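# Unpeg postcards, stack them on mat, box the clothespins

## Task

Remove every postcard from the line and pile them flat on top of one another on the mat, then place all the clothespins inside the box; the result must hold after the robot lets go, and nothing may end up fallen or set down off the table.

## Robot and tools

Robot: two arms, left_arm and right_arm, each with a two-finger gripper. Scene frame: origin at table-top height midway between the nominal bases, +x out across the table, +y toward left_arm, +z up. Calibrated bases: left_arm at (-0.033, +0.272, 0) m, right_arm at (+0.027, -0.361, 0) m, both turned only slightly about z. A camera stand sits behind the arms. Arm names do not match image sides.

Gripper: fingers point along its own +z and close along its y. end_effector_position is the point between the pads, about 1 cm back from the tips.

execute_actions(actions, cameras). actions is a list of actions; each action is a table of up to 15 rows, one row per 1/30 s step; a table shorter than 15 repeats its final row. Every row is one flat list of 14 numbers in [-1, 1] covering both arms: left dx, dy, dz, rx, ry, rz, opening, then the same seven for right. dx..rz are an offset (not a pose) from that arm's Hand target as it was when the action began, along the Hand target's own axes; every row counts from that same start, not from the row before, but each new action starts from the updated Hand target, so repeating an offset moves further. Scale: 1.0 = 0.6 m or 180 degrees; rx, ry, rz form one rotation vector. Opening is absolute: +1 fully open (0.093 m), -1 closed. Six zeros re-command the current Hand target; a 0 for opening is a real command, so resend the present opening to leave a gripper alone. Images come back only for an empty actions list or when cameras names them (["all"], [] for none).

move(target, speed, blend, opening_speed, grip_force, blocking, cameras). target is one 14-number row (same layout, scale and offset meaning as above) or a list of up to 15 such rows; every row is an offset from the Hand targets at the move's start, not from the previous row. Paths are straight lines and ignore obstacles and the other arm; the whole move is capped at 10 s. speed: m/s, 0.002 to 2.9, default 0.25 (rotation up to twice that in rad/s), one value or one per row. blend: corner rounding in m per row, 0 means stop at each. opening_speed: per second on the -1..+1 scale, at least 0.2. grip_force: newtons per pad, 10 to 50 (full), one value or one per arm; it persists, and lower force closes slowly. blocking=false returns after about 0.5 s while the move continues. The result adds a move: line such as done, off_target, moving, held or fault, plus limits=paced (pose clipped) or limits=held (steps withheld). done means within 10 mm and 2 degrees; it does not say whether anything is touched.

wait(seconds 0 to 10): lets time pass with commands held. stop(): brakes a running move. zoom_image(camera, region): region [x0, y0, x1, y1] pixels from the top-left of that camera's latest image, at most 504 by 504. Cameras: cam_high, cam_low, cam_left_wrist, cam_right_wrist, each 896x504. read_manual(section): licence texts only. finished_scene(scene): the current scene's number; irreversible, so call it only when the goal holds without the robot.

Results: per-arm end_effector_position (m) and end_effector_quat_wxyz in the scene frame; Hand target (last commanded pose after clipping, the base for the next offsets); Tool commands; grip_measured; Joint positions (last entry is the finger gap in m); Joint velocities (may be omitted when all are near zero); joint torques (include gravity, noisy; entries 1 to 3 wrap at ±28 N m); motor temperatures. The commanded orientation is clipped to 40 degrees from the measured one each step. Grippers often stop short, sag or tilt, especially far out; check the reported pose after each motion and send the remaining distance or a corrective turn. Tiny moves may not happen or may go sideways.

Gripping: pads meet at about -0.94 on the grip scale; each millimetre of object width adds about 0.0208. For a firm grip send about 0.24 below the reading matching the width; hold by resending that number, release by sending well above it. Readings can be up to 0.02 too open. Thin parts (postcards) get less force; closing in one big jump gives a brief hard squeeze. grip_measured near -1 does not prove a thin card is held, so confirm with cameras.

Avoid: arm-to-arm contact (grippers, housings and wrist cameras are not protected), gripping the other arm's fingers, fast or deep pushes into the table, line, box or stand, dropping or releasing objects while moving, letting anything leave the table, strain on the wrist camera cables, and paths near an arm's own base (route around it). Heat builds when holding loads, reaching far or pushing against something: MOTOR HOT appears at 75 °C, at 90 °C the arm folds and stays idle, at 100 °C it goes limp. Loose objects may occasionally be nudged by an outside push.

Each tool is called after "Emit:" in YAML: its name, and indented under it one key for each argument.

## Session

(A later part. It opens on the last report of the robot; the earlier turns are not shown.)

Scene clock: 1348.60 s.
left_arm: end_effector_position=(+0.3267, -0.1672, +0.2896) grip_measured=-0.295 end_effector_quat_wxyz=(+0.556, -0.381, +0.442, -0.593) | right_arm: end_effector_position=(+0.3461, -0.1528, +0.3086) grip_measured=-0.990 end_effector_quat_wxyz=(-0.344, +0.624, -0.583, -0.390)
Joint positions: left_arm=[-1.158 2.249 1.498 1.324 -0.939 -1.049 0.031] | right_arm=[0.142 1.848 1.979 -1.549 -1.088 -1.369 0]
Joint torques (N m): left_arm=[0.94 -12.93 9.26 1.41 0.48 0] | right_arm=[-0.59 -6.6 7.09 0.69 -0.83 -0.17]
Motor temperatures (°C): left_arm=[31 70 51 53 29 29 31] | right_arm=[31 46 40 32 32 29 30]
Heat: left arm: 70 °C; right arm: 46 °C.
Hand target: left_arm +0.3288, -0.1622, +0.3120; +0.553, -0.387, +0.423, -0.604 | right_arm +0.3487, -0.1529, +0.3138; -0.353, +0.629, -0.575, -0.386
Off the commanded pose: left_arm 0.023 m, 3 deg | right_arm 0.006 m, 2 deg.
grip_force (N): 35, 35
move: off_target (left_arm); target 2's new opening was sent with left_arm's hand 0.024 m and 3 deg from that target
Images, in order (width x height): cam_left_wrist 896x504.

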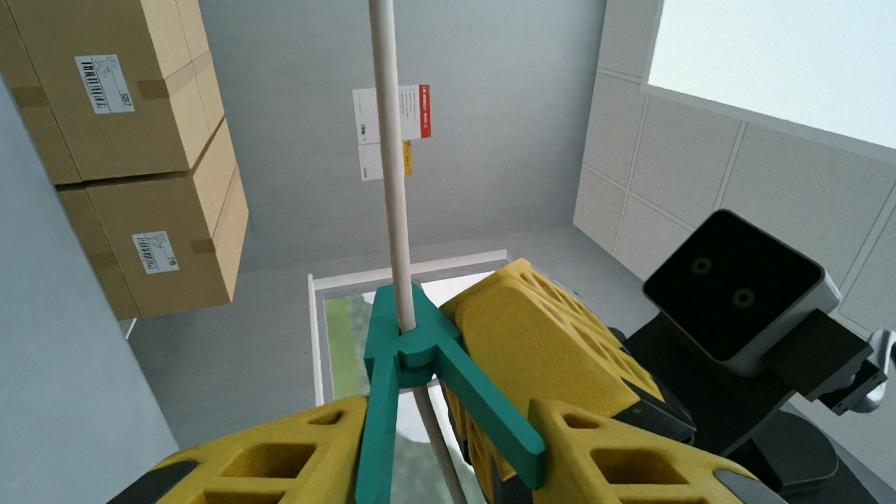

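Emit:
move:
  target:
    - [0,0,0,0,0,0,-0.3,-0.05,0,-0.01,0,0,0,-1]
    - [0,0,0,0,0,0,-0.3,-0.08,0.02,-0.2,0,0,0,-1]
  speed: 0.1
  blend: [0.01,0]
  cameras: ["cam_left_wrist"]

Scene clock: 1358.03 s.
left_arm: end_effector_position=(+0.3268, -0.1673, +0.2895) grip_measured=-0.295 end_effector_quat_wxyz=(+0.556, -0.381, +0.442, -0.592) | right_arm: end_effector_position=(+0.3514, -0.2395, +0.4007) grip_measured=-0.990 end_effector_quat_wxyz=(+0.474, -0.539, +0.621, +0.317)
Joint positions: left_arm=[-1.158 2.249 1.498 1.323 -0.939 -1.049 0.031] | right_arm=[-0.141 1.702 2.112 -1.58 -1.18 -1.267 0]
Joint torques (N m): left_arm=[0.72 -12.98 9.21 1.36 0.42 -0.07] | right_arm=[-0.72 -7.08 4.85 1.16 -1.02 -0.04]
Motor temperatures (°C): left_arm=[31 70 52 52 29 29 31] | right_arm=[31 46 39 32 32 29 30]
Heat: left arm: 70 °C; right arm: 46 °C.
Hand target: left_arm +0.3287, -0.1622, +0.3120; +0.553, -0.387, +0.423, -0.604 | right_arm +0.3444, -0.2389, +0.4109; +0.353, -0.629, +0.575, +0.386
Off the commanded pose: left_arm 0.023 m, 3 deg | right_arm 0.012 m, 20 deg.
joint sent to its limit (right arm) — joint 4 (wrist pitch), lower limit. The joint targets are off in orientation, not in position.
grip_force (N): 35, 35
move: off_target (left_arm, right_arm)
Images, in order (width x height): cam_left_wrist 896x504.

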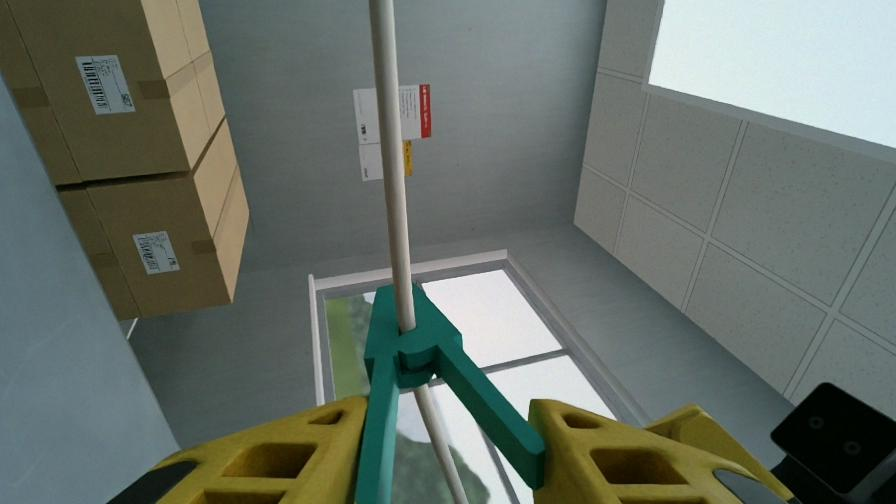

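Emit:
move:
  target: [0,0,0,0,0,0,-0.55,0,0,0,0,0,0,-1]
  opening_speed: 0.4
  cameras: ["cam_left_wrist"]

Emit:
move:
  target: [0,0,0,0,0,0,-0.75,0,0,0,0,0,0,-1]
  opening_speed: 0.4
  cameras: ["cam_left_wrist","cam_low"]

Scene clock: 1367.17 s.
left_arm: end_effector_position=(+0.3269, -0.1675, +0.2891) grip_measured=-0.545 end_effector_quat_wxyz=(+0.556, -0.380, +0.443, -0.592) | right_arm: end_effector_position=(+0.3513, -0.2394, +0.4009) grip_measured=-0.990 end_effector_quat_wxyz=(+0.474, -0.538, +0.621, +0.317)
Joint positions: left_arm=[-1.158 2.249 1.498 1.32 -0.939 -1.049 0.019] | right_arm=[-0.141 1.702 2.112 -1.58 -1.181 -1.266 0]
Joint torques (N m): left_arm=[1.03 -12.83 9.46 1.48 0.46 0.08] | right_arm=[-0.72 -7.06 4.83 1.16 -1.02 -0.03]
Motor temperatures (°C): left_arm=[31 71 52 51 29 29 31] | right_arm=[31 46 38 32 32 29 30]
Heat: left arm: 71 °C; right arm: 46 °C.
Hand target: left_arm +0.3288, -0.1622, +0.3120; +0.553, -0.387, +0.423, -0.604 | right_arm +0.3444, -0.2389, +0.4108; +0.353, -0.629, +0.575, +0.386
Off the commanded pose: left_arm 0.024 m, 3 deg | right_arm 0.012 m, 20 deg.
joint sent to its limit (right arm) — joint 4 (wrist pitch), lower limit. The joint targets are off in orientation, not in position.
grip_force (N): 35, 35
move: off_target (left_arm, right_arm)
Images, in order (width x height): cam_left_wrist 896x504.

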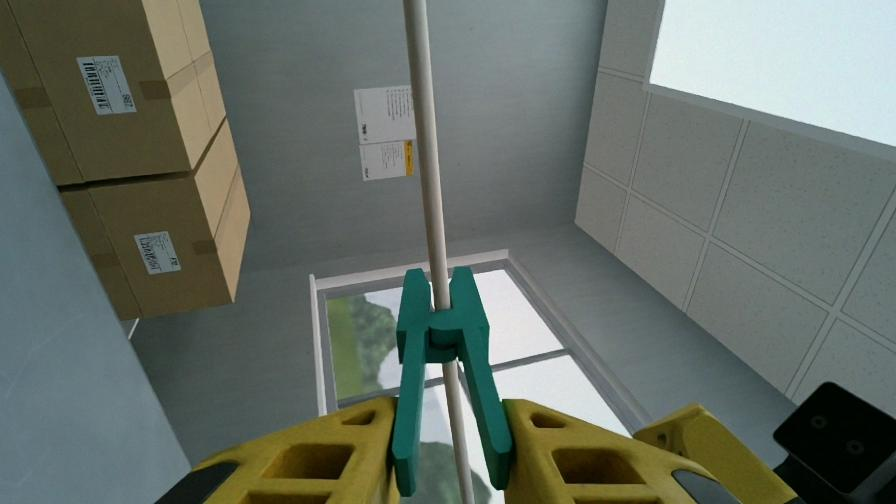

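Scene clock: 1368.10 s.
left_arm: end_effector_position=(+0.3269, -0.1675, +0.2890) grip_measured=-0.701 end_effector_quat_wxyz=(+0.556, -0.380, +0.443, -0.591) | right_arm: end_effector_position=(+0.3513, -0.2394, +0.4009) grip_measured=-0.990 end_effector_quat_wxyz=(+0.474, -0.538, +0.621, +0.317)
Joint positions: left_arm=[-1.158 2.249 1.498 1.32 -0.939 -1.049 0.012] | right_arm=[-0.141 1.702 2.112 -1.58 -1.181 -1.266 0]
Joint torques (N m): left_arm=[0.7 -12.92 9.2 1.39 0.46 0.01] | right_arm=[-0.72 -7.06 4.83 1.16 -1.03 -0.03]
Motor temperatures (°C): left_arm=[31 71 52 51 29 29 31] | right_arm=[31 46 38 32 32 29 30]
Heat: left arm: 71 °C; right arm: 46 °C.
Hand target: left_arm +0.3288, -0.1622, +0.3120; +0.553, -0.387, +0.423, -0.604 | right_arm +0.3444, -0.2389, +0.4108; +0.353, -0.629, +0.575, +0.386
Off the commanded pose: left_arm 0.024 m, 3 deg | right_arm 0.012 m, 20 deg.
joint sent to its limit (right arm) — joint 4 (wrist pitch), lower limit. The joint targets are off in orientation, not in position.
grip_force (N): 35, 35
move: off_target (left_arm, right_arm)
Images, in order (width x height): cam_low 896x504, cam_left_wrist 896x504.

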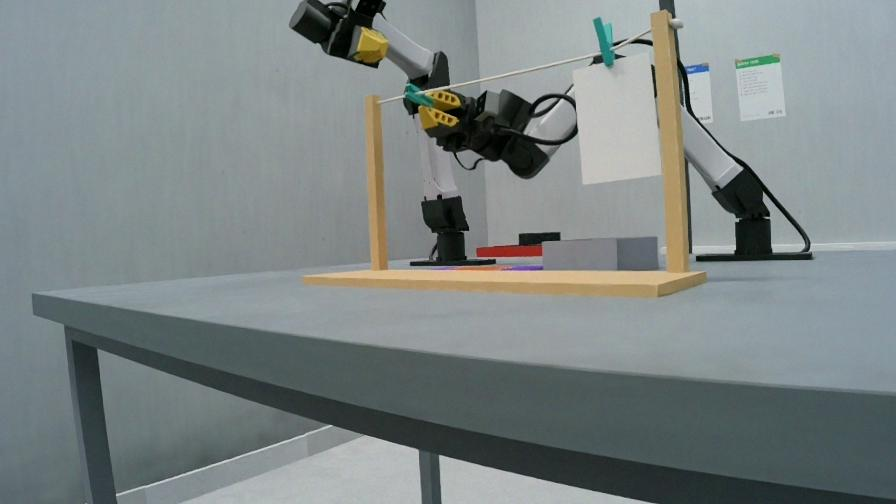

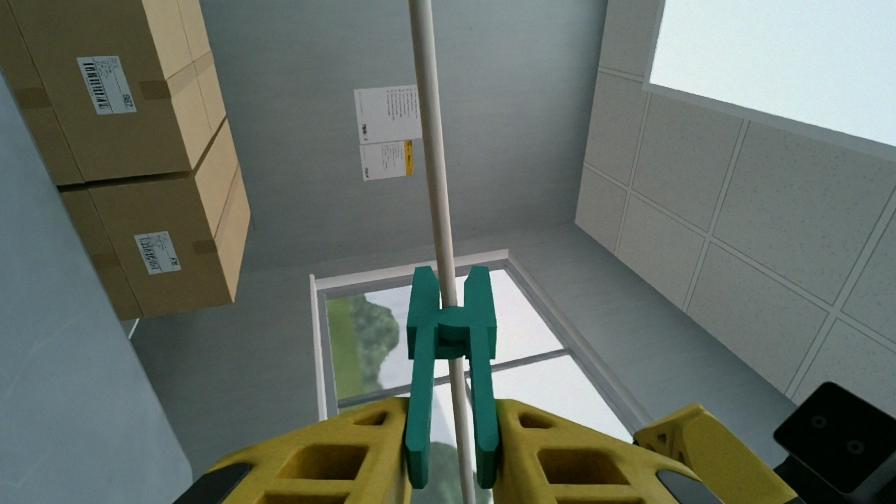

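Emit:
move:
  target: [0,0,-0.1,0,0,0,-0.75,0,0,0,0,0,0,-1]
  speed: 0.08
  cameras: ["cam_left_wrist","cam_low"]

Scene clock: 1377.23 s.
left_arm: end_effector_position=(+0.2790, -0.1734, +0.2646) grip_measured=-0.709 end_effector_quat_wxyz=(+0.555, -0.373, +0.462, -0.583) | right_arm: end_effector_position=(+0.3513, -0.2394, +0.4009) grip_measured=-0.990 end_effector_quat_wxyz=(+0.474, -0.538, +0.621, +0.317)
Joint positions: left_arm=[-1.257 2.243 1.382 1.454 -1.013 -0.969 0.011] | right_arm=[-0.141 1.702 2.112 -1.58 -1.181 -1.266 0]
Joint torques (N m): left_arm=[0.25 -13.59 6.02 2.29 0.29 0.37] | right_arm=[-0.72 -7.08 4.82 1.16 -1.03 -0.03]
Motor temperatures (°C): left_arm=[31 71 52 51 29 29 31] | right_arm=[31 46 37 33 32 29 30]
Heat: left arm: 71 °C; right arm: 46 °C.
Hand target: left_arm +0.2727, -0.1571, +0.2915; +0.553, -0.388, +0.423, -0.604 | right_arm +0.3444, -0.2389, +0.4108; +0.353, -0.629, +0.575, +0.386
Off the commanded pose: left_arm 0.032 m, 5 deg | right_arm 0.012 m, 20 deg.
joint sent to its limit (right arm) — joint 4 (wrist pitch), lower limit. The joint targets are off in orientation, not in position.
grip_force (N): 35, 35
move: off_target (left_arm, right_arm)
Images, in order (width x height): cam_low 896x504, cam_left_wrist 896x504.

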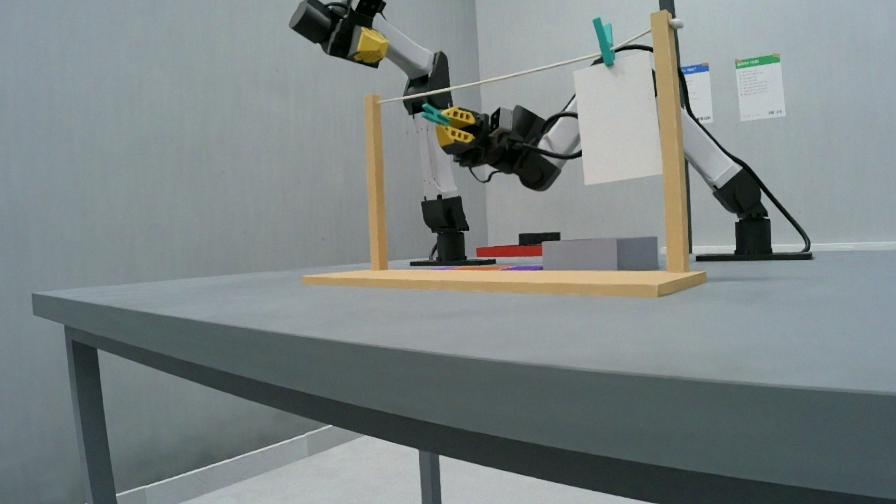

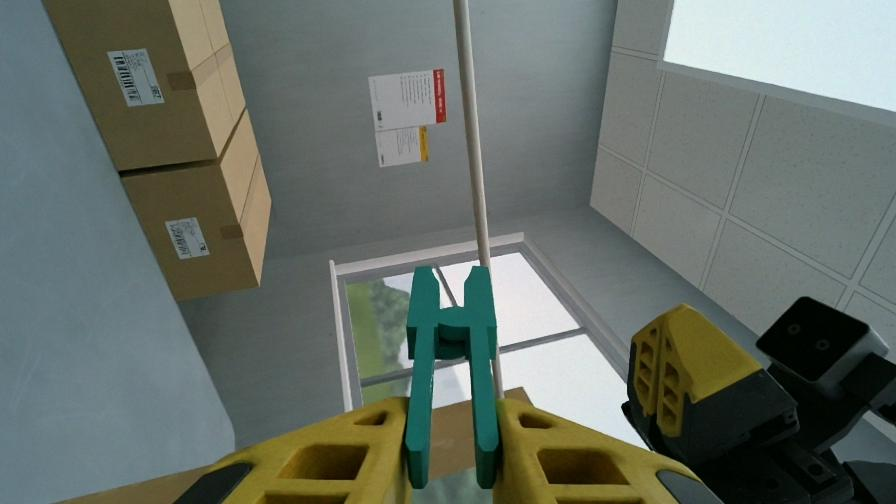

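Emit:
move:
  target:
    - [-0.2864,0.0262,-0.13,-0.1398,0.4561,0.4686,-0.75,0,0,0,0,0,0,-1]
    - [-0.417,0.2017,-0.2328,-0.1398,0.4561,0.4686,-0.75,0,0,0,0,0,0,-1]
  speed: 0.15
  blend: [0.03,0]
  cameras: ["cam_left_wrist","cam_high"]

Scene clock: 1417.67 s.
left_arm: end_effector_position=(+0.2038, +0.1003, +0.1273) grip_measured=-0.709 end_effector_quat_wxyz=(+0.313, +0.316, +0.888, -0.114) | right_arm: end_effector_position=(+0.3513, -0.2394, +0.4009) grip_measured=-0.990 end_effector_quat_wxyz=(+0.474, -0.538, +0.621, +0.317)
Joint positions: left_arm=[-0.622 1.057 0.708 -0.546 0.064 0.071 0.011] | right_arm=[-0.141 1.702 2.112 -1.58 -1.181 -1.266 0]
Joint torques (N m): left_arm=[0.91 -3.21 7.45 1.95 0.23 0.13] | right_arm=[-0.72 -7.06 4.83 1.16 -1.03 -0.03]
Motor temperatures (°C): left_arm=[31 69 50 56 29 29 31] | right_arm=[31 46 36 33 32 29 30]
Heat: left arm: 69 °C; right arm: 46 °C.
Hand target: left_arm +0.2051, +0.0999, +0.1299; +0.322, +0.322, +0.883, -0.117 | right_arm +0.3444, -0.2389, +0.4108; +0.353, -0.629, +0.575, +0.386
Off the commanded pose: left_arm 0.003 m, 1 deg | right_arm 0.012 m, 20 deg.
joint sent to its limit (right arm) — joint 4 (wrist pitch), lower limit. The joint targets are off in orientation, not in position.
grip_force (N): 35, 35
move: off_target (right_arm)
Images, in order (width x height): cam_high 896x504, cam_left_wrist 896x504.

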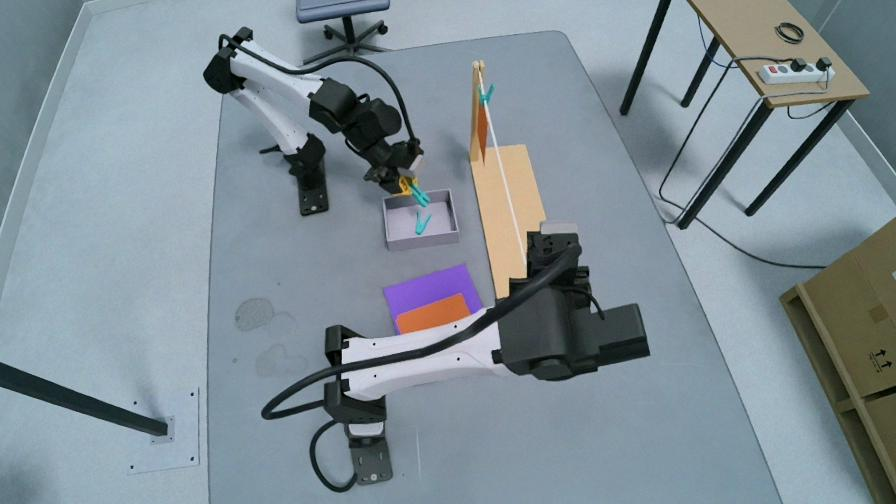

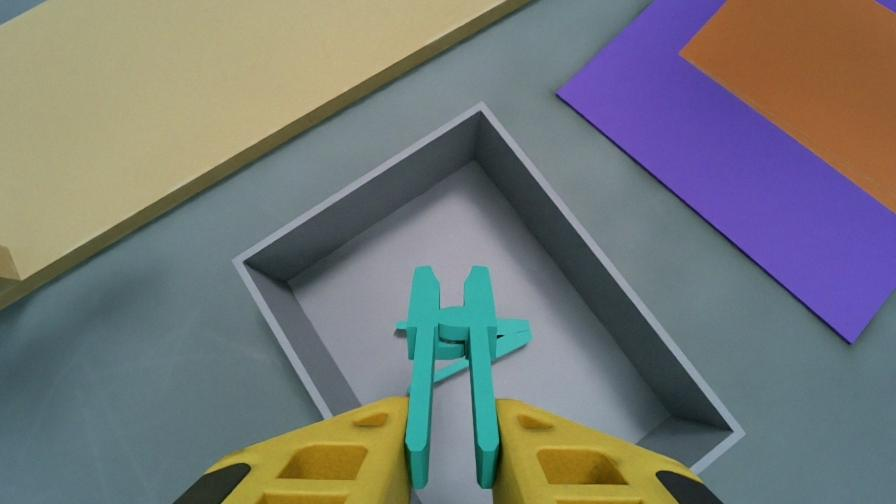

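Emit:
move:
  target:
    - [0.0563,-0.0016,0.0963,0,0,0,-0.75,0,0,0,0,0,0,-1]
    - [0.0563,-0.0016,0.0963,0,0,0,-0.2,0,0,0,0,0,0,-1]
  speed: 0.1
  opening_speed: 0.6
  cameras: ["cam_left_wrist","cam_high"]

Scene clock: 1429.87 s.
left_arm: end_effector_position=(+0.2135, +0.0938, +0.0660) grip_measured=-0.202 end_effector_quat_wxyz=(+0.320, +0.316, +0.886, -0.116) | right_arm: end_effector_position=(+0.3513, -0.2394, +0.4009) grip_measured=-0.990 end_effector_quat_wxyz=(+0.474, -0.538, +0.621, +0.317)
Joint positions: left_arm=[-0.622 1.185 0.511 -0.204 0.064 0.072 0.036] | right_arm=[-0.141 1.702 2.112 -1.58 -1.181 -1.266 0]
Joint torques (N m): left_arm=[0.01 -2.18 7.21 2 0.24 0.11] | right_arm=[-0.72 -7.06 4.83 1.16 -1.03 -0.03]
Motor temperatures (°C): left_arm=[31 63 49 56 29 29 31] | right_arm=[31 46 36 33 32 29 30]
Heat: left arm: 63 °C; right arm: 46 °C.
Hand target: left_arm +0.2133, +0.0920, +0.0639; +0.322, +0.322, +0.883, -0.117 | right_arm +0.3444, -0.2389, +0.4108; +0.353, -0.629, +0.575, +0.386
Off the commanded pose: left_arm 0.003 m, 1 deg | right_arm 0.012 m, 20 deg.
joint sent to its limit (right arm) — joint 4 (wrist pitch), lower limit. The joint targets are off in orientation, not in position.
grip_force (N): 35, 35
move: off_target (right_arm)
Images, in order (width x height): cam_high 896x504, cam_left_wrist 896x504.

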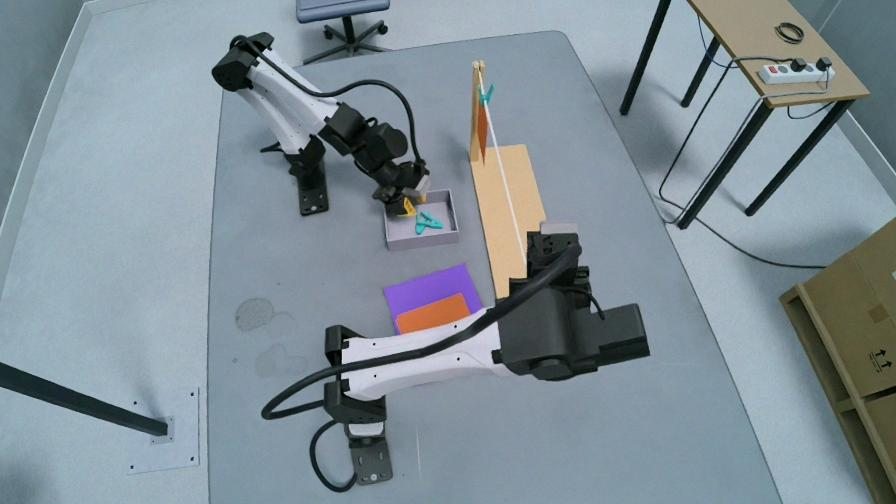

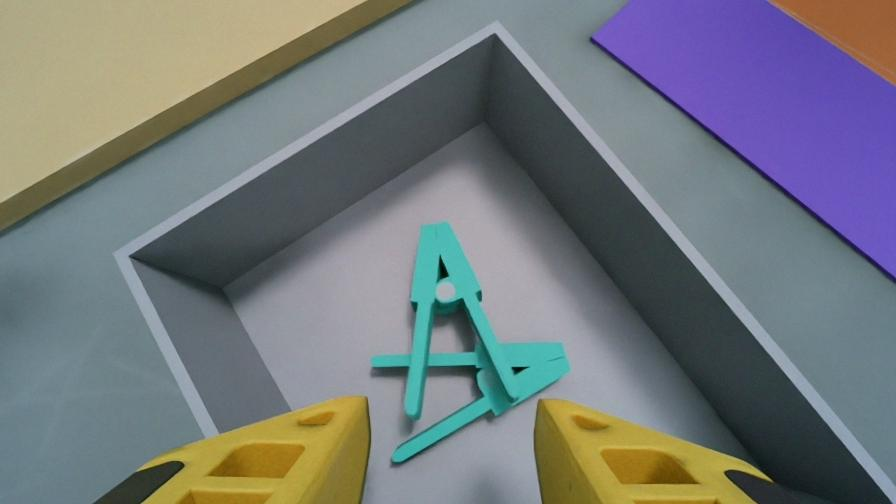

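Emit:
move:
  target:
    - [-0.1262,-0.004,-0.19,0,0,0,-0.2,0.1147,0.1822,-0.0383,0.2,-0.03,0.075,-1]
    - [-0.2662,0.1775,-0.323,-0.1767,-0.2143,-0.103,-0.2,0.4402,0.1352,0.1302,0.4178,-0.0596,0.1559,-1]
  speed: 0.2
  blend: [0.03,0]
  cameras: ["cam_left_wrist","cam_right_wrist","cam_high"]

Scene clock: 1502.27 s.
left_arm: end_effector_position=(+0.2774, +0.1722, +0.3178) grip_measured=-0.202 end_effector_quat_wxyz=(+0.641, +0.038, +0.766, -0.023) | right_arm: end_effector_position=(+0.2660, -0.2963, +0.1417) grip_measured=-0.990 end_effector_quat_wxyz=(+0.607, -0.107, +0.783, +0.079)
Joint positions: left_arm=[-0.563 0.864 0.814 -0.146 -0.438 -0.071 0.036] | right_arm=[0.231 0.22 0.104 -0.136 -0.001 -0.006 0]
Joint torques (N m): left_arm=[0.58 -0.65 7.45 2.56 -0.1 -0.21] | right_arm=[0.35 1.92 5.55 3.12 0.02 0.12]
Motor temperatures (°C): left_arm=[31 49 48 54 29 29 31] | right_arm=[31 45 35 34 32 29 30]
Heat: left arm: 54 °C; right arm: 45 °C.
Hand target: left_arm +0.2797, +0.1749, +0.3151; +0.642, +0.026, +0.766, -0.022 | right_arm +0.2678, -0.2958, +0.1401; +0.610, -0.103, +0.782, +0.080
Off the commanded pose: left_arm 0.004 m, 1 deg | right_arm 0.002 m, 1 deg.
grip_force (N): 35, 35
move: done
Images, in order (width x height): cam_high 896x504, cam_left_wrist 896x504, cam_right_wrist 896x504.

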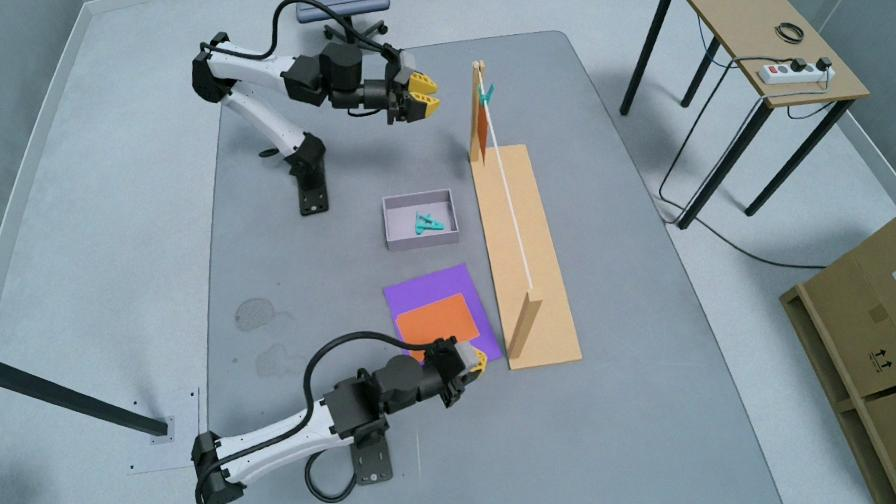

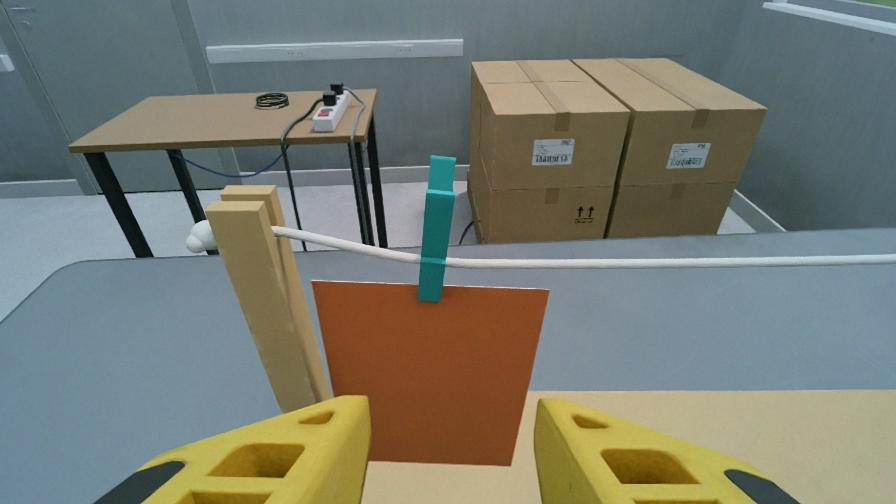

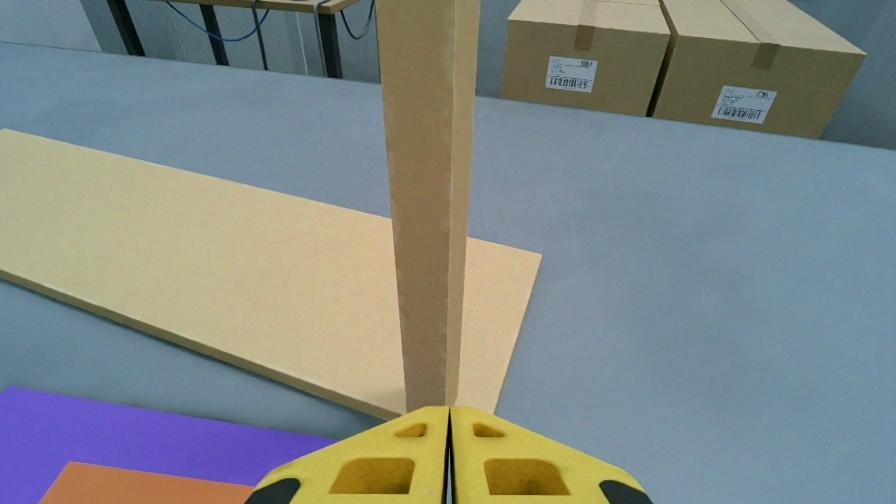

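Emit:
move:
  target:
    - [-0.0245,0.0141,0.0907,0,0,0,-0.3,0,0.012,0,0,0,0,0.3]
    - [-0.0245,0.0141,0.0907,0,0,0,-0.3,0,0.012,0.142,0,0,0,0.3]
  speed: 0.1
  cameras: ["cam_left_wrist","cam_right_wrist"]

Scene clock: 1530.83 s.
left_arm: end_effector_position=(+0.3323, +0.1800, +0.3034) grip_measured=-0.298 end_effector_quat_wxyz=(+0.627, +0.025, +0.778, -0.020) | right_arm: end_effector_position=(+0.3378, -0.2719, +0.1046) grip_measured=+0.299 end_effector_quat_wxyz=(+0.592, -0.100, +0.796, +0.070)
Joint positions: left_arm=[-0.416 1.069 0.872 -0.029 -0.312 -0.071 0.031] | right_arm=[0.283 1.166 0.123 0.75 0.071 0.013 0.06]
Joint torques (N m): left_arm=[0.75 -2.19 11.7 2.55 0.11 0.15] | right_arm=[-0.96 -1.52 7.05 3.13 -0.36 -0.01]
Motor temperatures (°C): left_arm=[31 47 49 59 29 29 31] | right_arm=[31 41 36 42 32 29 30]
Heat: left arm: 59 °C; right arm: 42 °C.
Hand target: left_arm +0.3364, +0.1794, +0.3201; +0.642, +0.026, +0.766, -0.023 | right_arm +0.3457, -0.2675, +0.1194; +0.610, -0.103, +0.782, +0.080
Off the commanded pose: left_arm 0.017 m, 2 deg | right_arm 0.017 m, 3 deg.
grip_force (N): 35, 35
move: off_target (left_arm, right_arm)
Images, in order (width x height): cam_left_wrist 896x504, cam_right_wrist 896x504.

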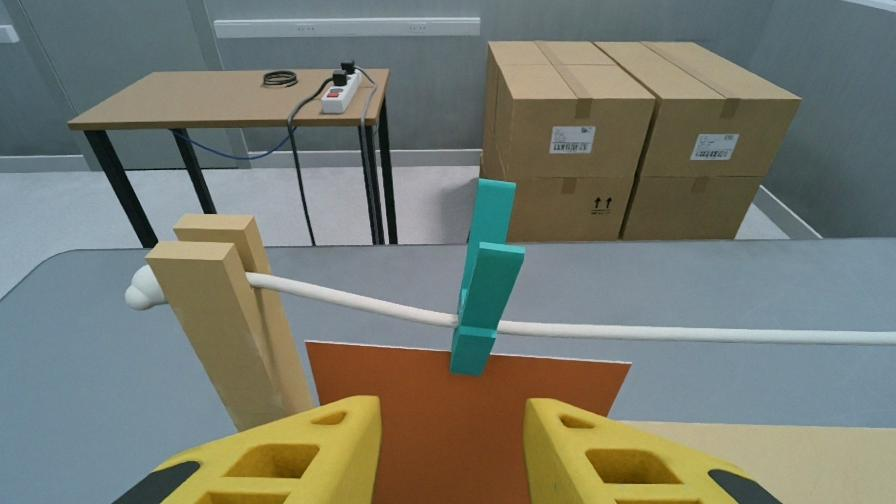

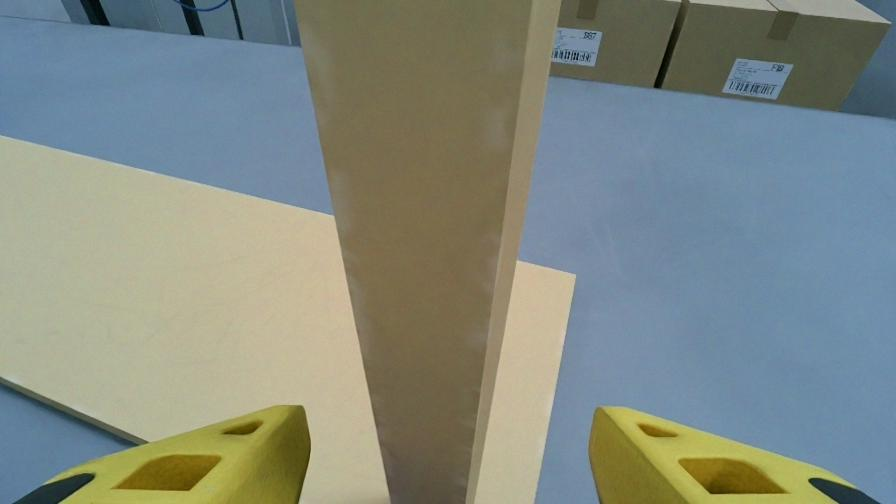

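Emit:
move:
  target:
    - [-0.0287,-0.02,0,0,0,0,-0.3,0,0.006,0,0,0,0,0.3]
    - [-0.0287,-0.02,0.03,0,0,0,-0.3,0,0.006,0,0,0,0,0.3]
  speed: 0.06
  cameras: ["cam_left_wrist"]

Scene clock: 1546.57 s.
left_arm: end_effector_position=(+0.3522, +0.1664, +0.3152) grip_measured=-0.298 end_effector_quat_wxyz=(+0.625, +0.028, +0.780, -0.018) | right_arm: end_effector_position=(+0.3372, -0.2695, +0.1050) grip_measured=+0.299 end_effector_quat_wxyz=(+0.593, -0.103, +0.795, +0.072)
Joint positions: left_arm=[-0.437 1.17 0.979 -0.041 -0.332 -0.071 0.031] | right_arm=[0.29 1.166 0.123 0.752 0.071 0.013 0.06]
Joint torques (N m): left_arm=[0.98 -3.41 11.47 2.56 0.14 0.02] | right_arm=[0.35 -1.35 7.1 3.13 -0.12 0.06]
Motor temperatures (°C): left_arm=[31 46 53 61 29 29 31] | right_arm=[31 41 38 41 32 29 30]
Heat: left arm: 61 °C; right arm: 41 °C.
Hand target: left_arm +0.3561, +0.1660, +0.3340; +0.642, +0.026, +0.766, -0.023 | right_arm +0.3448, -0.2640, +0.1194; +0.610, -0.103, +0.782, +0.080
Off the commanded pose: left_arm 0.019 m, 3 deg | right_arm 0.017 m, 3 deg.
grip_force (N): 35, 35
move: off_target (left_arm, right_arm)
Images, in order (width x height): cam_left_wrist 896x504.

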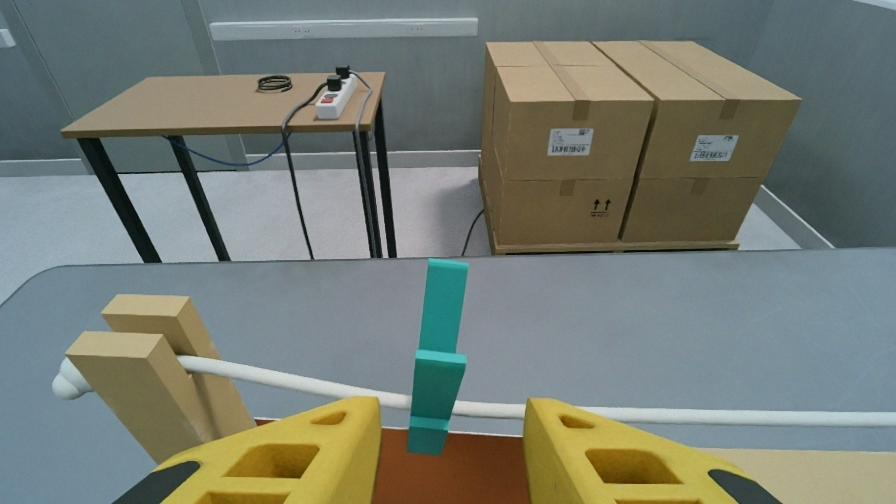

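Emit:
move:
  target:
    - [0,0,0.027,0,0,0,-0.3,0,0,0,0,0,0,0.3]
    - [0,0,0.027,0,0,0,-0.86,0,0,0,0,0,0,-0.75]
  speed: 0.05
  opening_speed: 0.5
  grip_force: [40,25]
  cameras: ["cam_left_wrist","cam_right_wrist"]

Scene clock: 1560.50 s.
left_arm: end_effector_position=(+0.3688, +0.1699, +0.3156) grip_measured=-0.840 end_effector_quat_wxyz=(+0.629, +0.020, +0.777, -0.015) | right_arm: end_effector_position=(+0.3372, -0.2689, +0.1049) grip_measured=-0.604 end_effector_quat_wxyz=(+0.593, -0.104, +0.795, +0.073)
Joint positions: left_arm=[-0.409 1.228 1.008 -0.003 -0.321 -0.069 0.005] | right_arm=[0.292 1.169 0.123 0.755 0.071 0.013 0.016]
Joint torques (N m): left_arm=[0.18 -3.3 11.49 2.55 0.2 0.15] | right_arm=[0.13 -1.52 7.09 3.1 -0.12 0.06]
Motor temperatures (°C): left_arm=[31 46 56 60 29 29 31] | right_arm=[31 40 39 42 32 29 30]
Heat: left arm: 60 °C; right arm: 42 °C.
Hand target: left_arm +0.3721, +0.1649, +0.3312; +0.642, +0.026, +0.766, -0.023 | right_arm +0.3448, -0.2641, +0.1193; +0.610, -0.103, +0.782, +0.080
Off the commanded pose: left_arm 0.017 m, 2 deg | right_arm 0.017 m, 3 deg.
grip_force (N): 40, 25
move: off_target (left_arm, right_arm); target 2's new opening was sent with right_arm's hand 0.017 m and 3 deg from that target
Images, in order (width x height): cam_left_wrist 896x504, cam_right_wrist 896x504.

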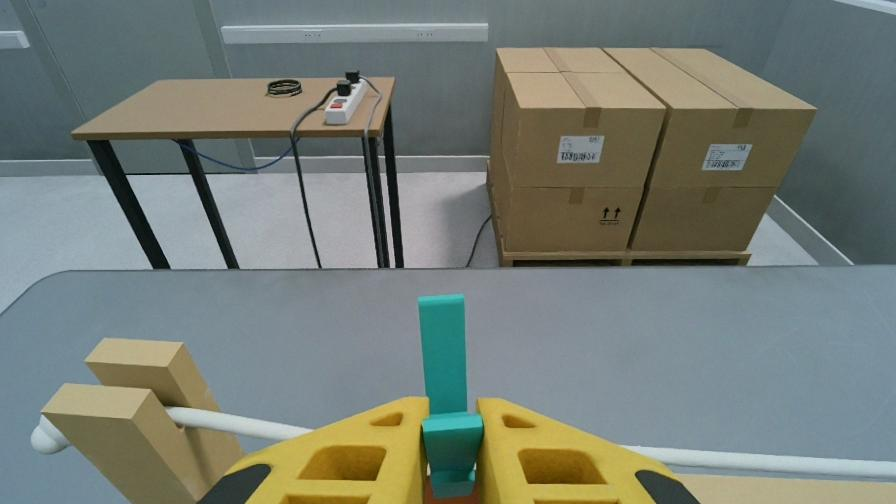

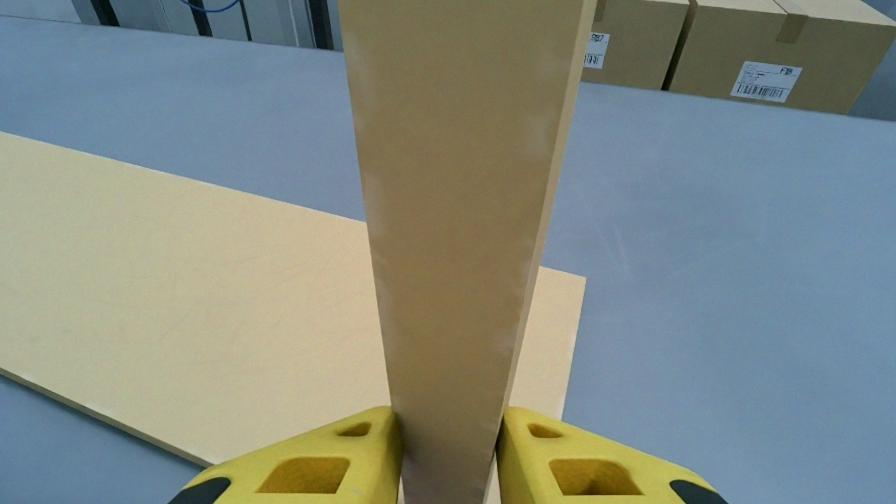

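Emit:
move:
  target: [0.01,-0.184,0.0005,0,0,0,-0.86,0,0,0,0,0,0,-0.75]
  speed: 0.05
  cameras: ["cam_left_wrist","cam_right_wrist"]

Scene clock: 1573.13 s.
left_arm: end_effector_position=(+0.3633, +0.0754, +0.3113) grip_measured=-0.840 end_effector_quat_wxyz=(+0.630, +0.025, +0.776, +0.021) | right_arm: end_effector_position=(+0.3372, -0.2689, +0.1049) grip_measured=-0.616 end_effector_quat_wxyz=(+0.593, -0.104, +0.795, +0.073)
Joint positions: left_arm=[-0.736 1.421 1.145 0.006 -0.687 -0.107 0.005] | right_arm=[0.292 1.169 0.123 0.755 0.071 0.013 0.016]
Joint torques (N m): left_arm=[-1.35 -4.46 11.32 2.49 0.44 -0.41] | right_arm=[0.14 -1.52 7.09 3.1 -0.12 0.06]
Motor temperatures (°C): left_arm=[31 46 58 60 29 29 31] | right_arm=[31 40 40 43 32 29 30]
Heat: left arm: 60 °C; right arm: 43 °C.
Hand target: left_arm +0.3638, +0.0549, +0.3252; +0.642, +0.026, +0.766, -0.023 | right_arm +0.3448, -0.2641, +0.1193; +0.610, -0.103, +0.782, +0.080
Off the commanded pose: left_arm 0.025 m, 5 deg | right_arm 0.017 m, 3 deg.
grip_force (N): 40, 25
move: off_target (left_arm, right_arm)
Images, in order (width x height): cam_left_wrist 896x504, cam_right_wrist 896x504.

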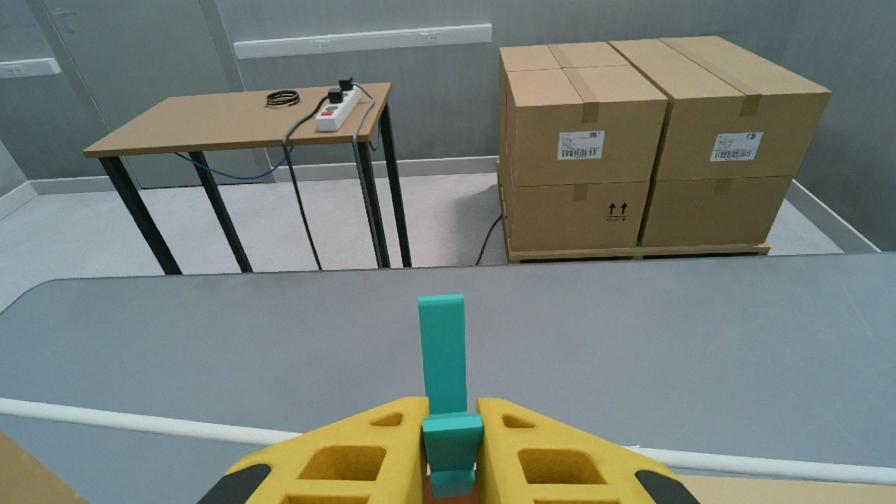

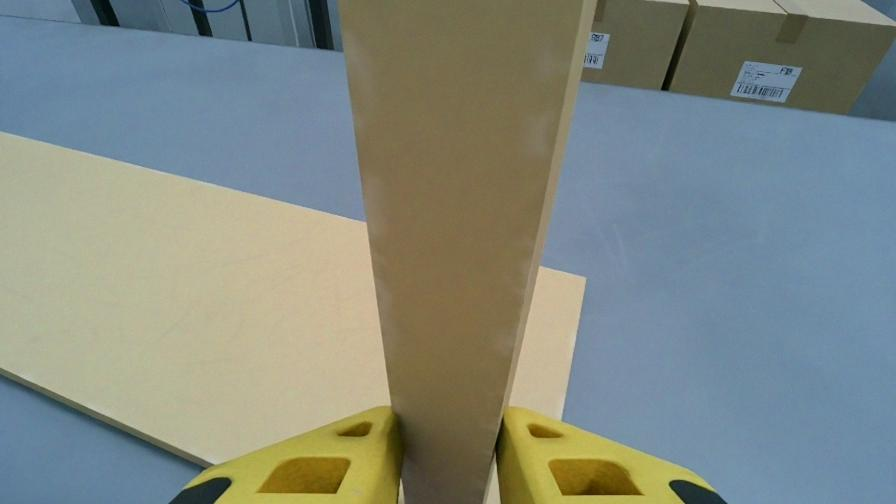

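Emit:
move:
  target: [0.008,-0.2,0.0005,0,0,0,-0.86,0,0,0,0,0,0,-0.75]
  speed: 0.05
  cameras: ["cam_left_wrist","cam_high","cam_low"]

Scene clock: 1580.83 s.
left_arm: end_effector_position=(+0.3584, -0.0434, +0.3123) grip_measured=-0.840 end_effector_quat_wxyz=(+0.638, +0.025, +0.770, +0.021) | right_arm: end_effector_position=(+0.3372, -0.2689, +0.1049) grip_measured=-0.616 end_effector_quat_wxyz=(+0.593, -0.104, +0.795, +0.073)
Joint positions: left_arm=[-0.981 1.745 1.477 -0.046 -0.926 -0.189 0.005] | right_arm=[0.292 1.169 0.123 0.755 0.071 0.013 0.016]
Joint torques (N m): left_arm=[-1.43 -6.89 11.25 2.21 0.37 -0.32] | right_arm=[0.14 -1.52 7.1 3.1 -0.12 0.06]
Motor temperatures (°C): left_arm=[31 46 58 59 29 29 31] | right_arm=[31 40 40 43 32 29 30]
Heat: left arm: 59 °C; right arm: 43 °C.
Hand target: left_arm +0.3551, -0.0648, +0.3208; +0.642, +0.026, +0.766, -0.023 | right_arm +0.3448, -0.2641, +0.1193; +0.610, -0.103, +0.782, +0.080
Off the commanded pose: left_arm 0.023 m, 5 deg | right_arm 0.017 m, 3 deg.
grip_force (N): 40, 25
move: off_target (left_arm, right_arm)
Images, in order (width x height): cam_high 896x504, cam_low 896x504, cam_left_wrist 896x504.

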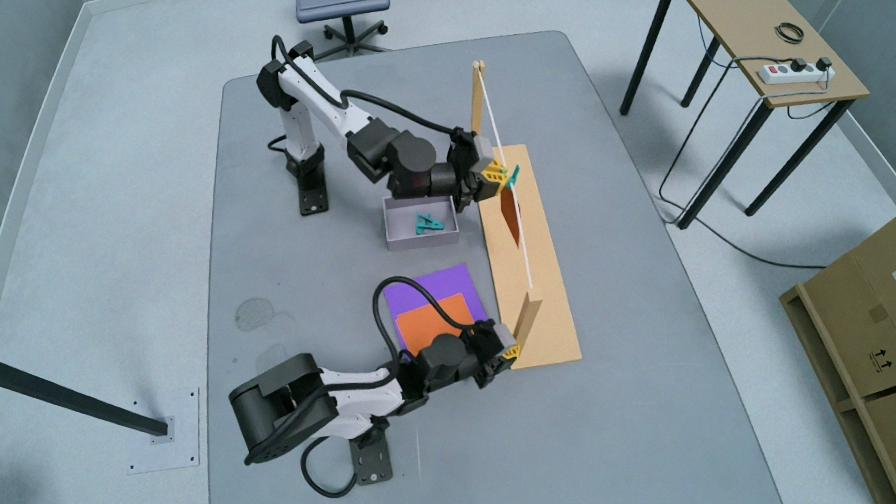

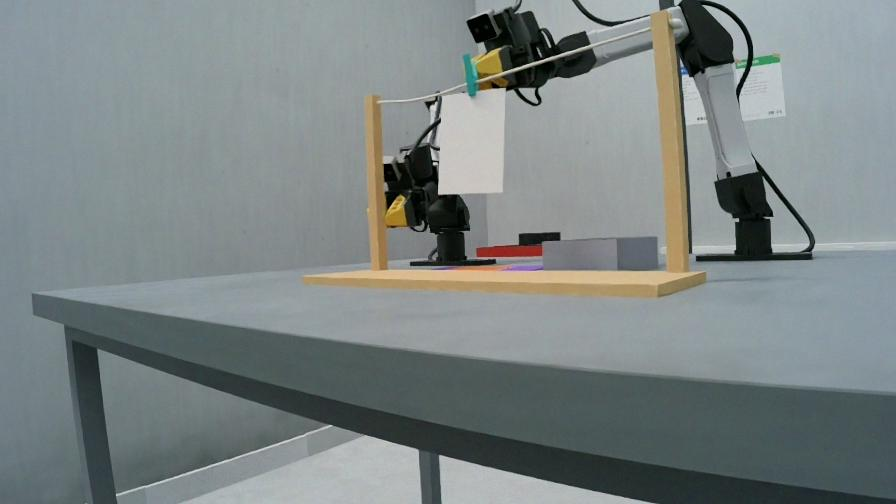

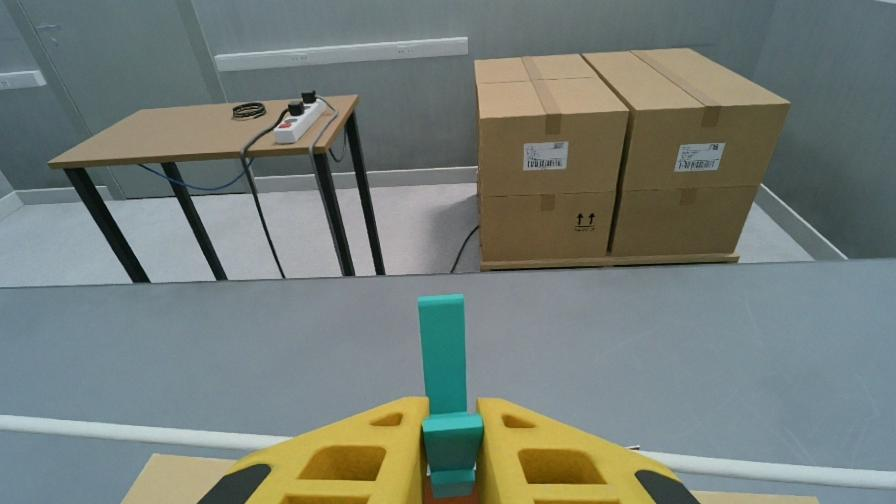

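Emit:
move:
  target:
    - [0.0086,0.035,-0.0008,0,0,0,-0.86,0,0,0,0,0,0,0.3]
    - [0.0086,0.035,-0.0008,0,0,0,-0.25,0,0,0,0,0,0,0.3]
    - [0.0086,0.035,-0.14,0,0,0,-0.25,0,0,-0.16,0,0,0,0.3]
  speed: [0.04,0.05,0.12]
  opening_speed: 0.5
  cameras: ["cam_left_wrist","cam_low"]

Scene clock: 1596.97 s.
left_arm: end_effector_position=(+0.2758, -0.0439, +0.3253) grip_measured=-0.252 end_effector_quat_wxyz=(+0.639, +0.040, +0.768, -0.016) | right_arm: end_effector_position=(+0.2549, -0.2881, +0.1254) grip_measured=+0.299 end_effector_quat_wxyz=(+0.595, -0.110, +0.793, +0.075)
Joint positions: left_arm=[-1.159 1.548 1.326 -0.135 -1.022 -0.281 0.033] | right_arm=[0.373 0.139 0.073 -0.221 0.137 0.028 0.06]
Joint torques (N m): left_arm=[0.05 -7.86 7.46 1.91 -0.23 -0.31] | right_arm=[0.35 1.01 8.99 2.83 0.06 0.13]
Motor temperatures (°C): left_arm=[31 50 57 58 29 29 31] | right_arm=[31 39 40 44 32 29 30]
Heat: left arm: 58 °C; right arm: 44 °C.
Hand target: left_arm +0.2730, -0.0382, +0.3303; +0.642, +0.026, +0.766, -0.023 | right_arm +0.2549, -0.2881, +0.1427; +0.610, -0.103, +0.782, +0.080
Off the commanded pose: left_arm 0.008 m, 2 deg | right_arm 0.017 m, 2 deg.
grip_force (N): 40, 25
move: off_target (right_arm); target 2's new opening was sent with left_arm's hand 0.011 m and 4 deg from that target
Images, in order (width x height): cam_low 896x504, cam_left_wrist 896x504.

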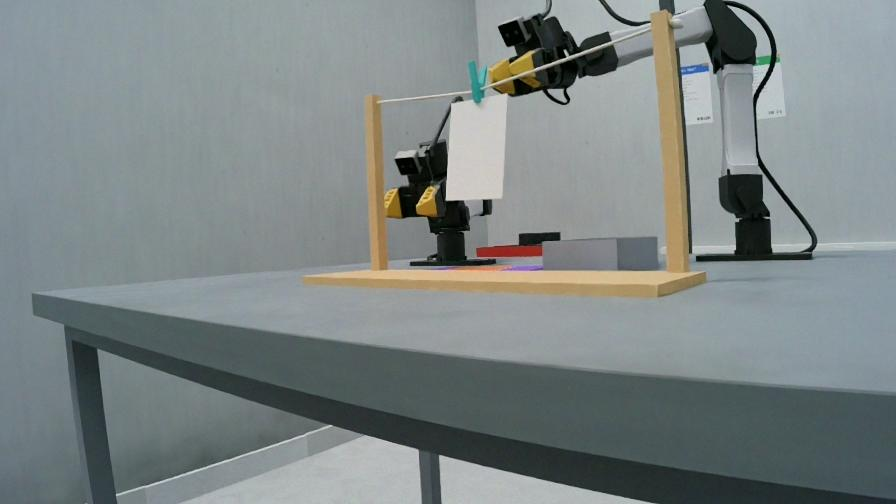

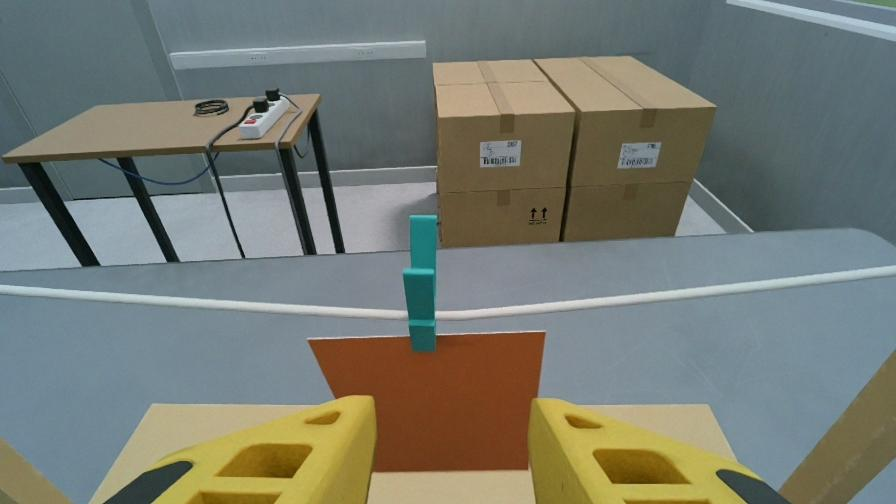

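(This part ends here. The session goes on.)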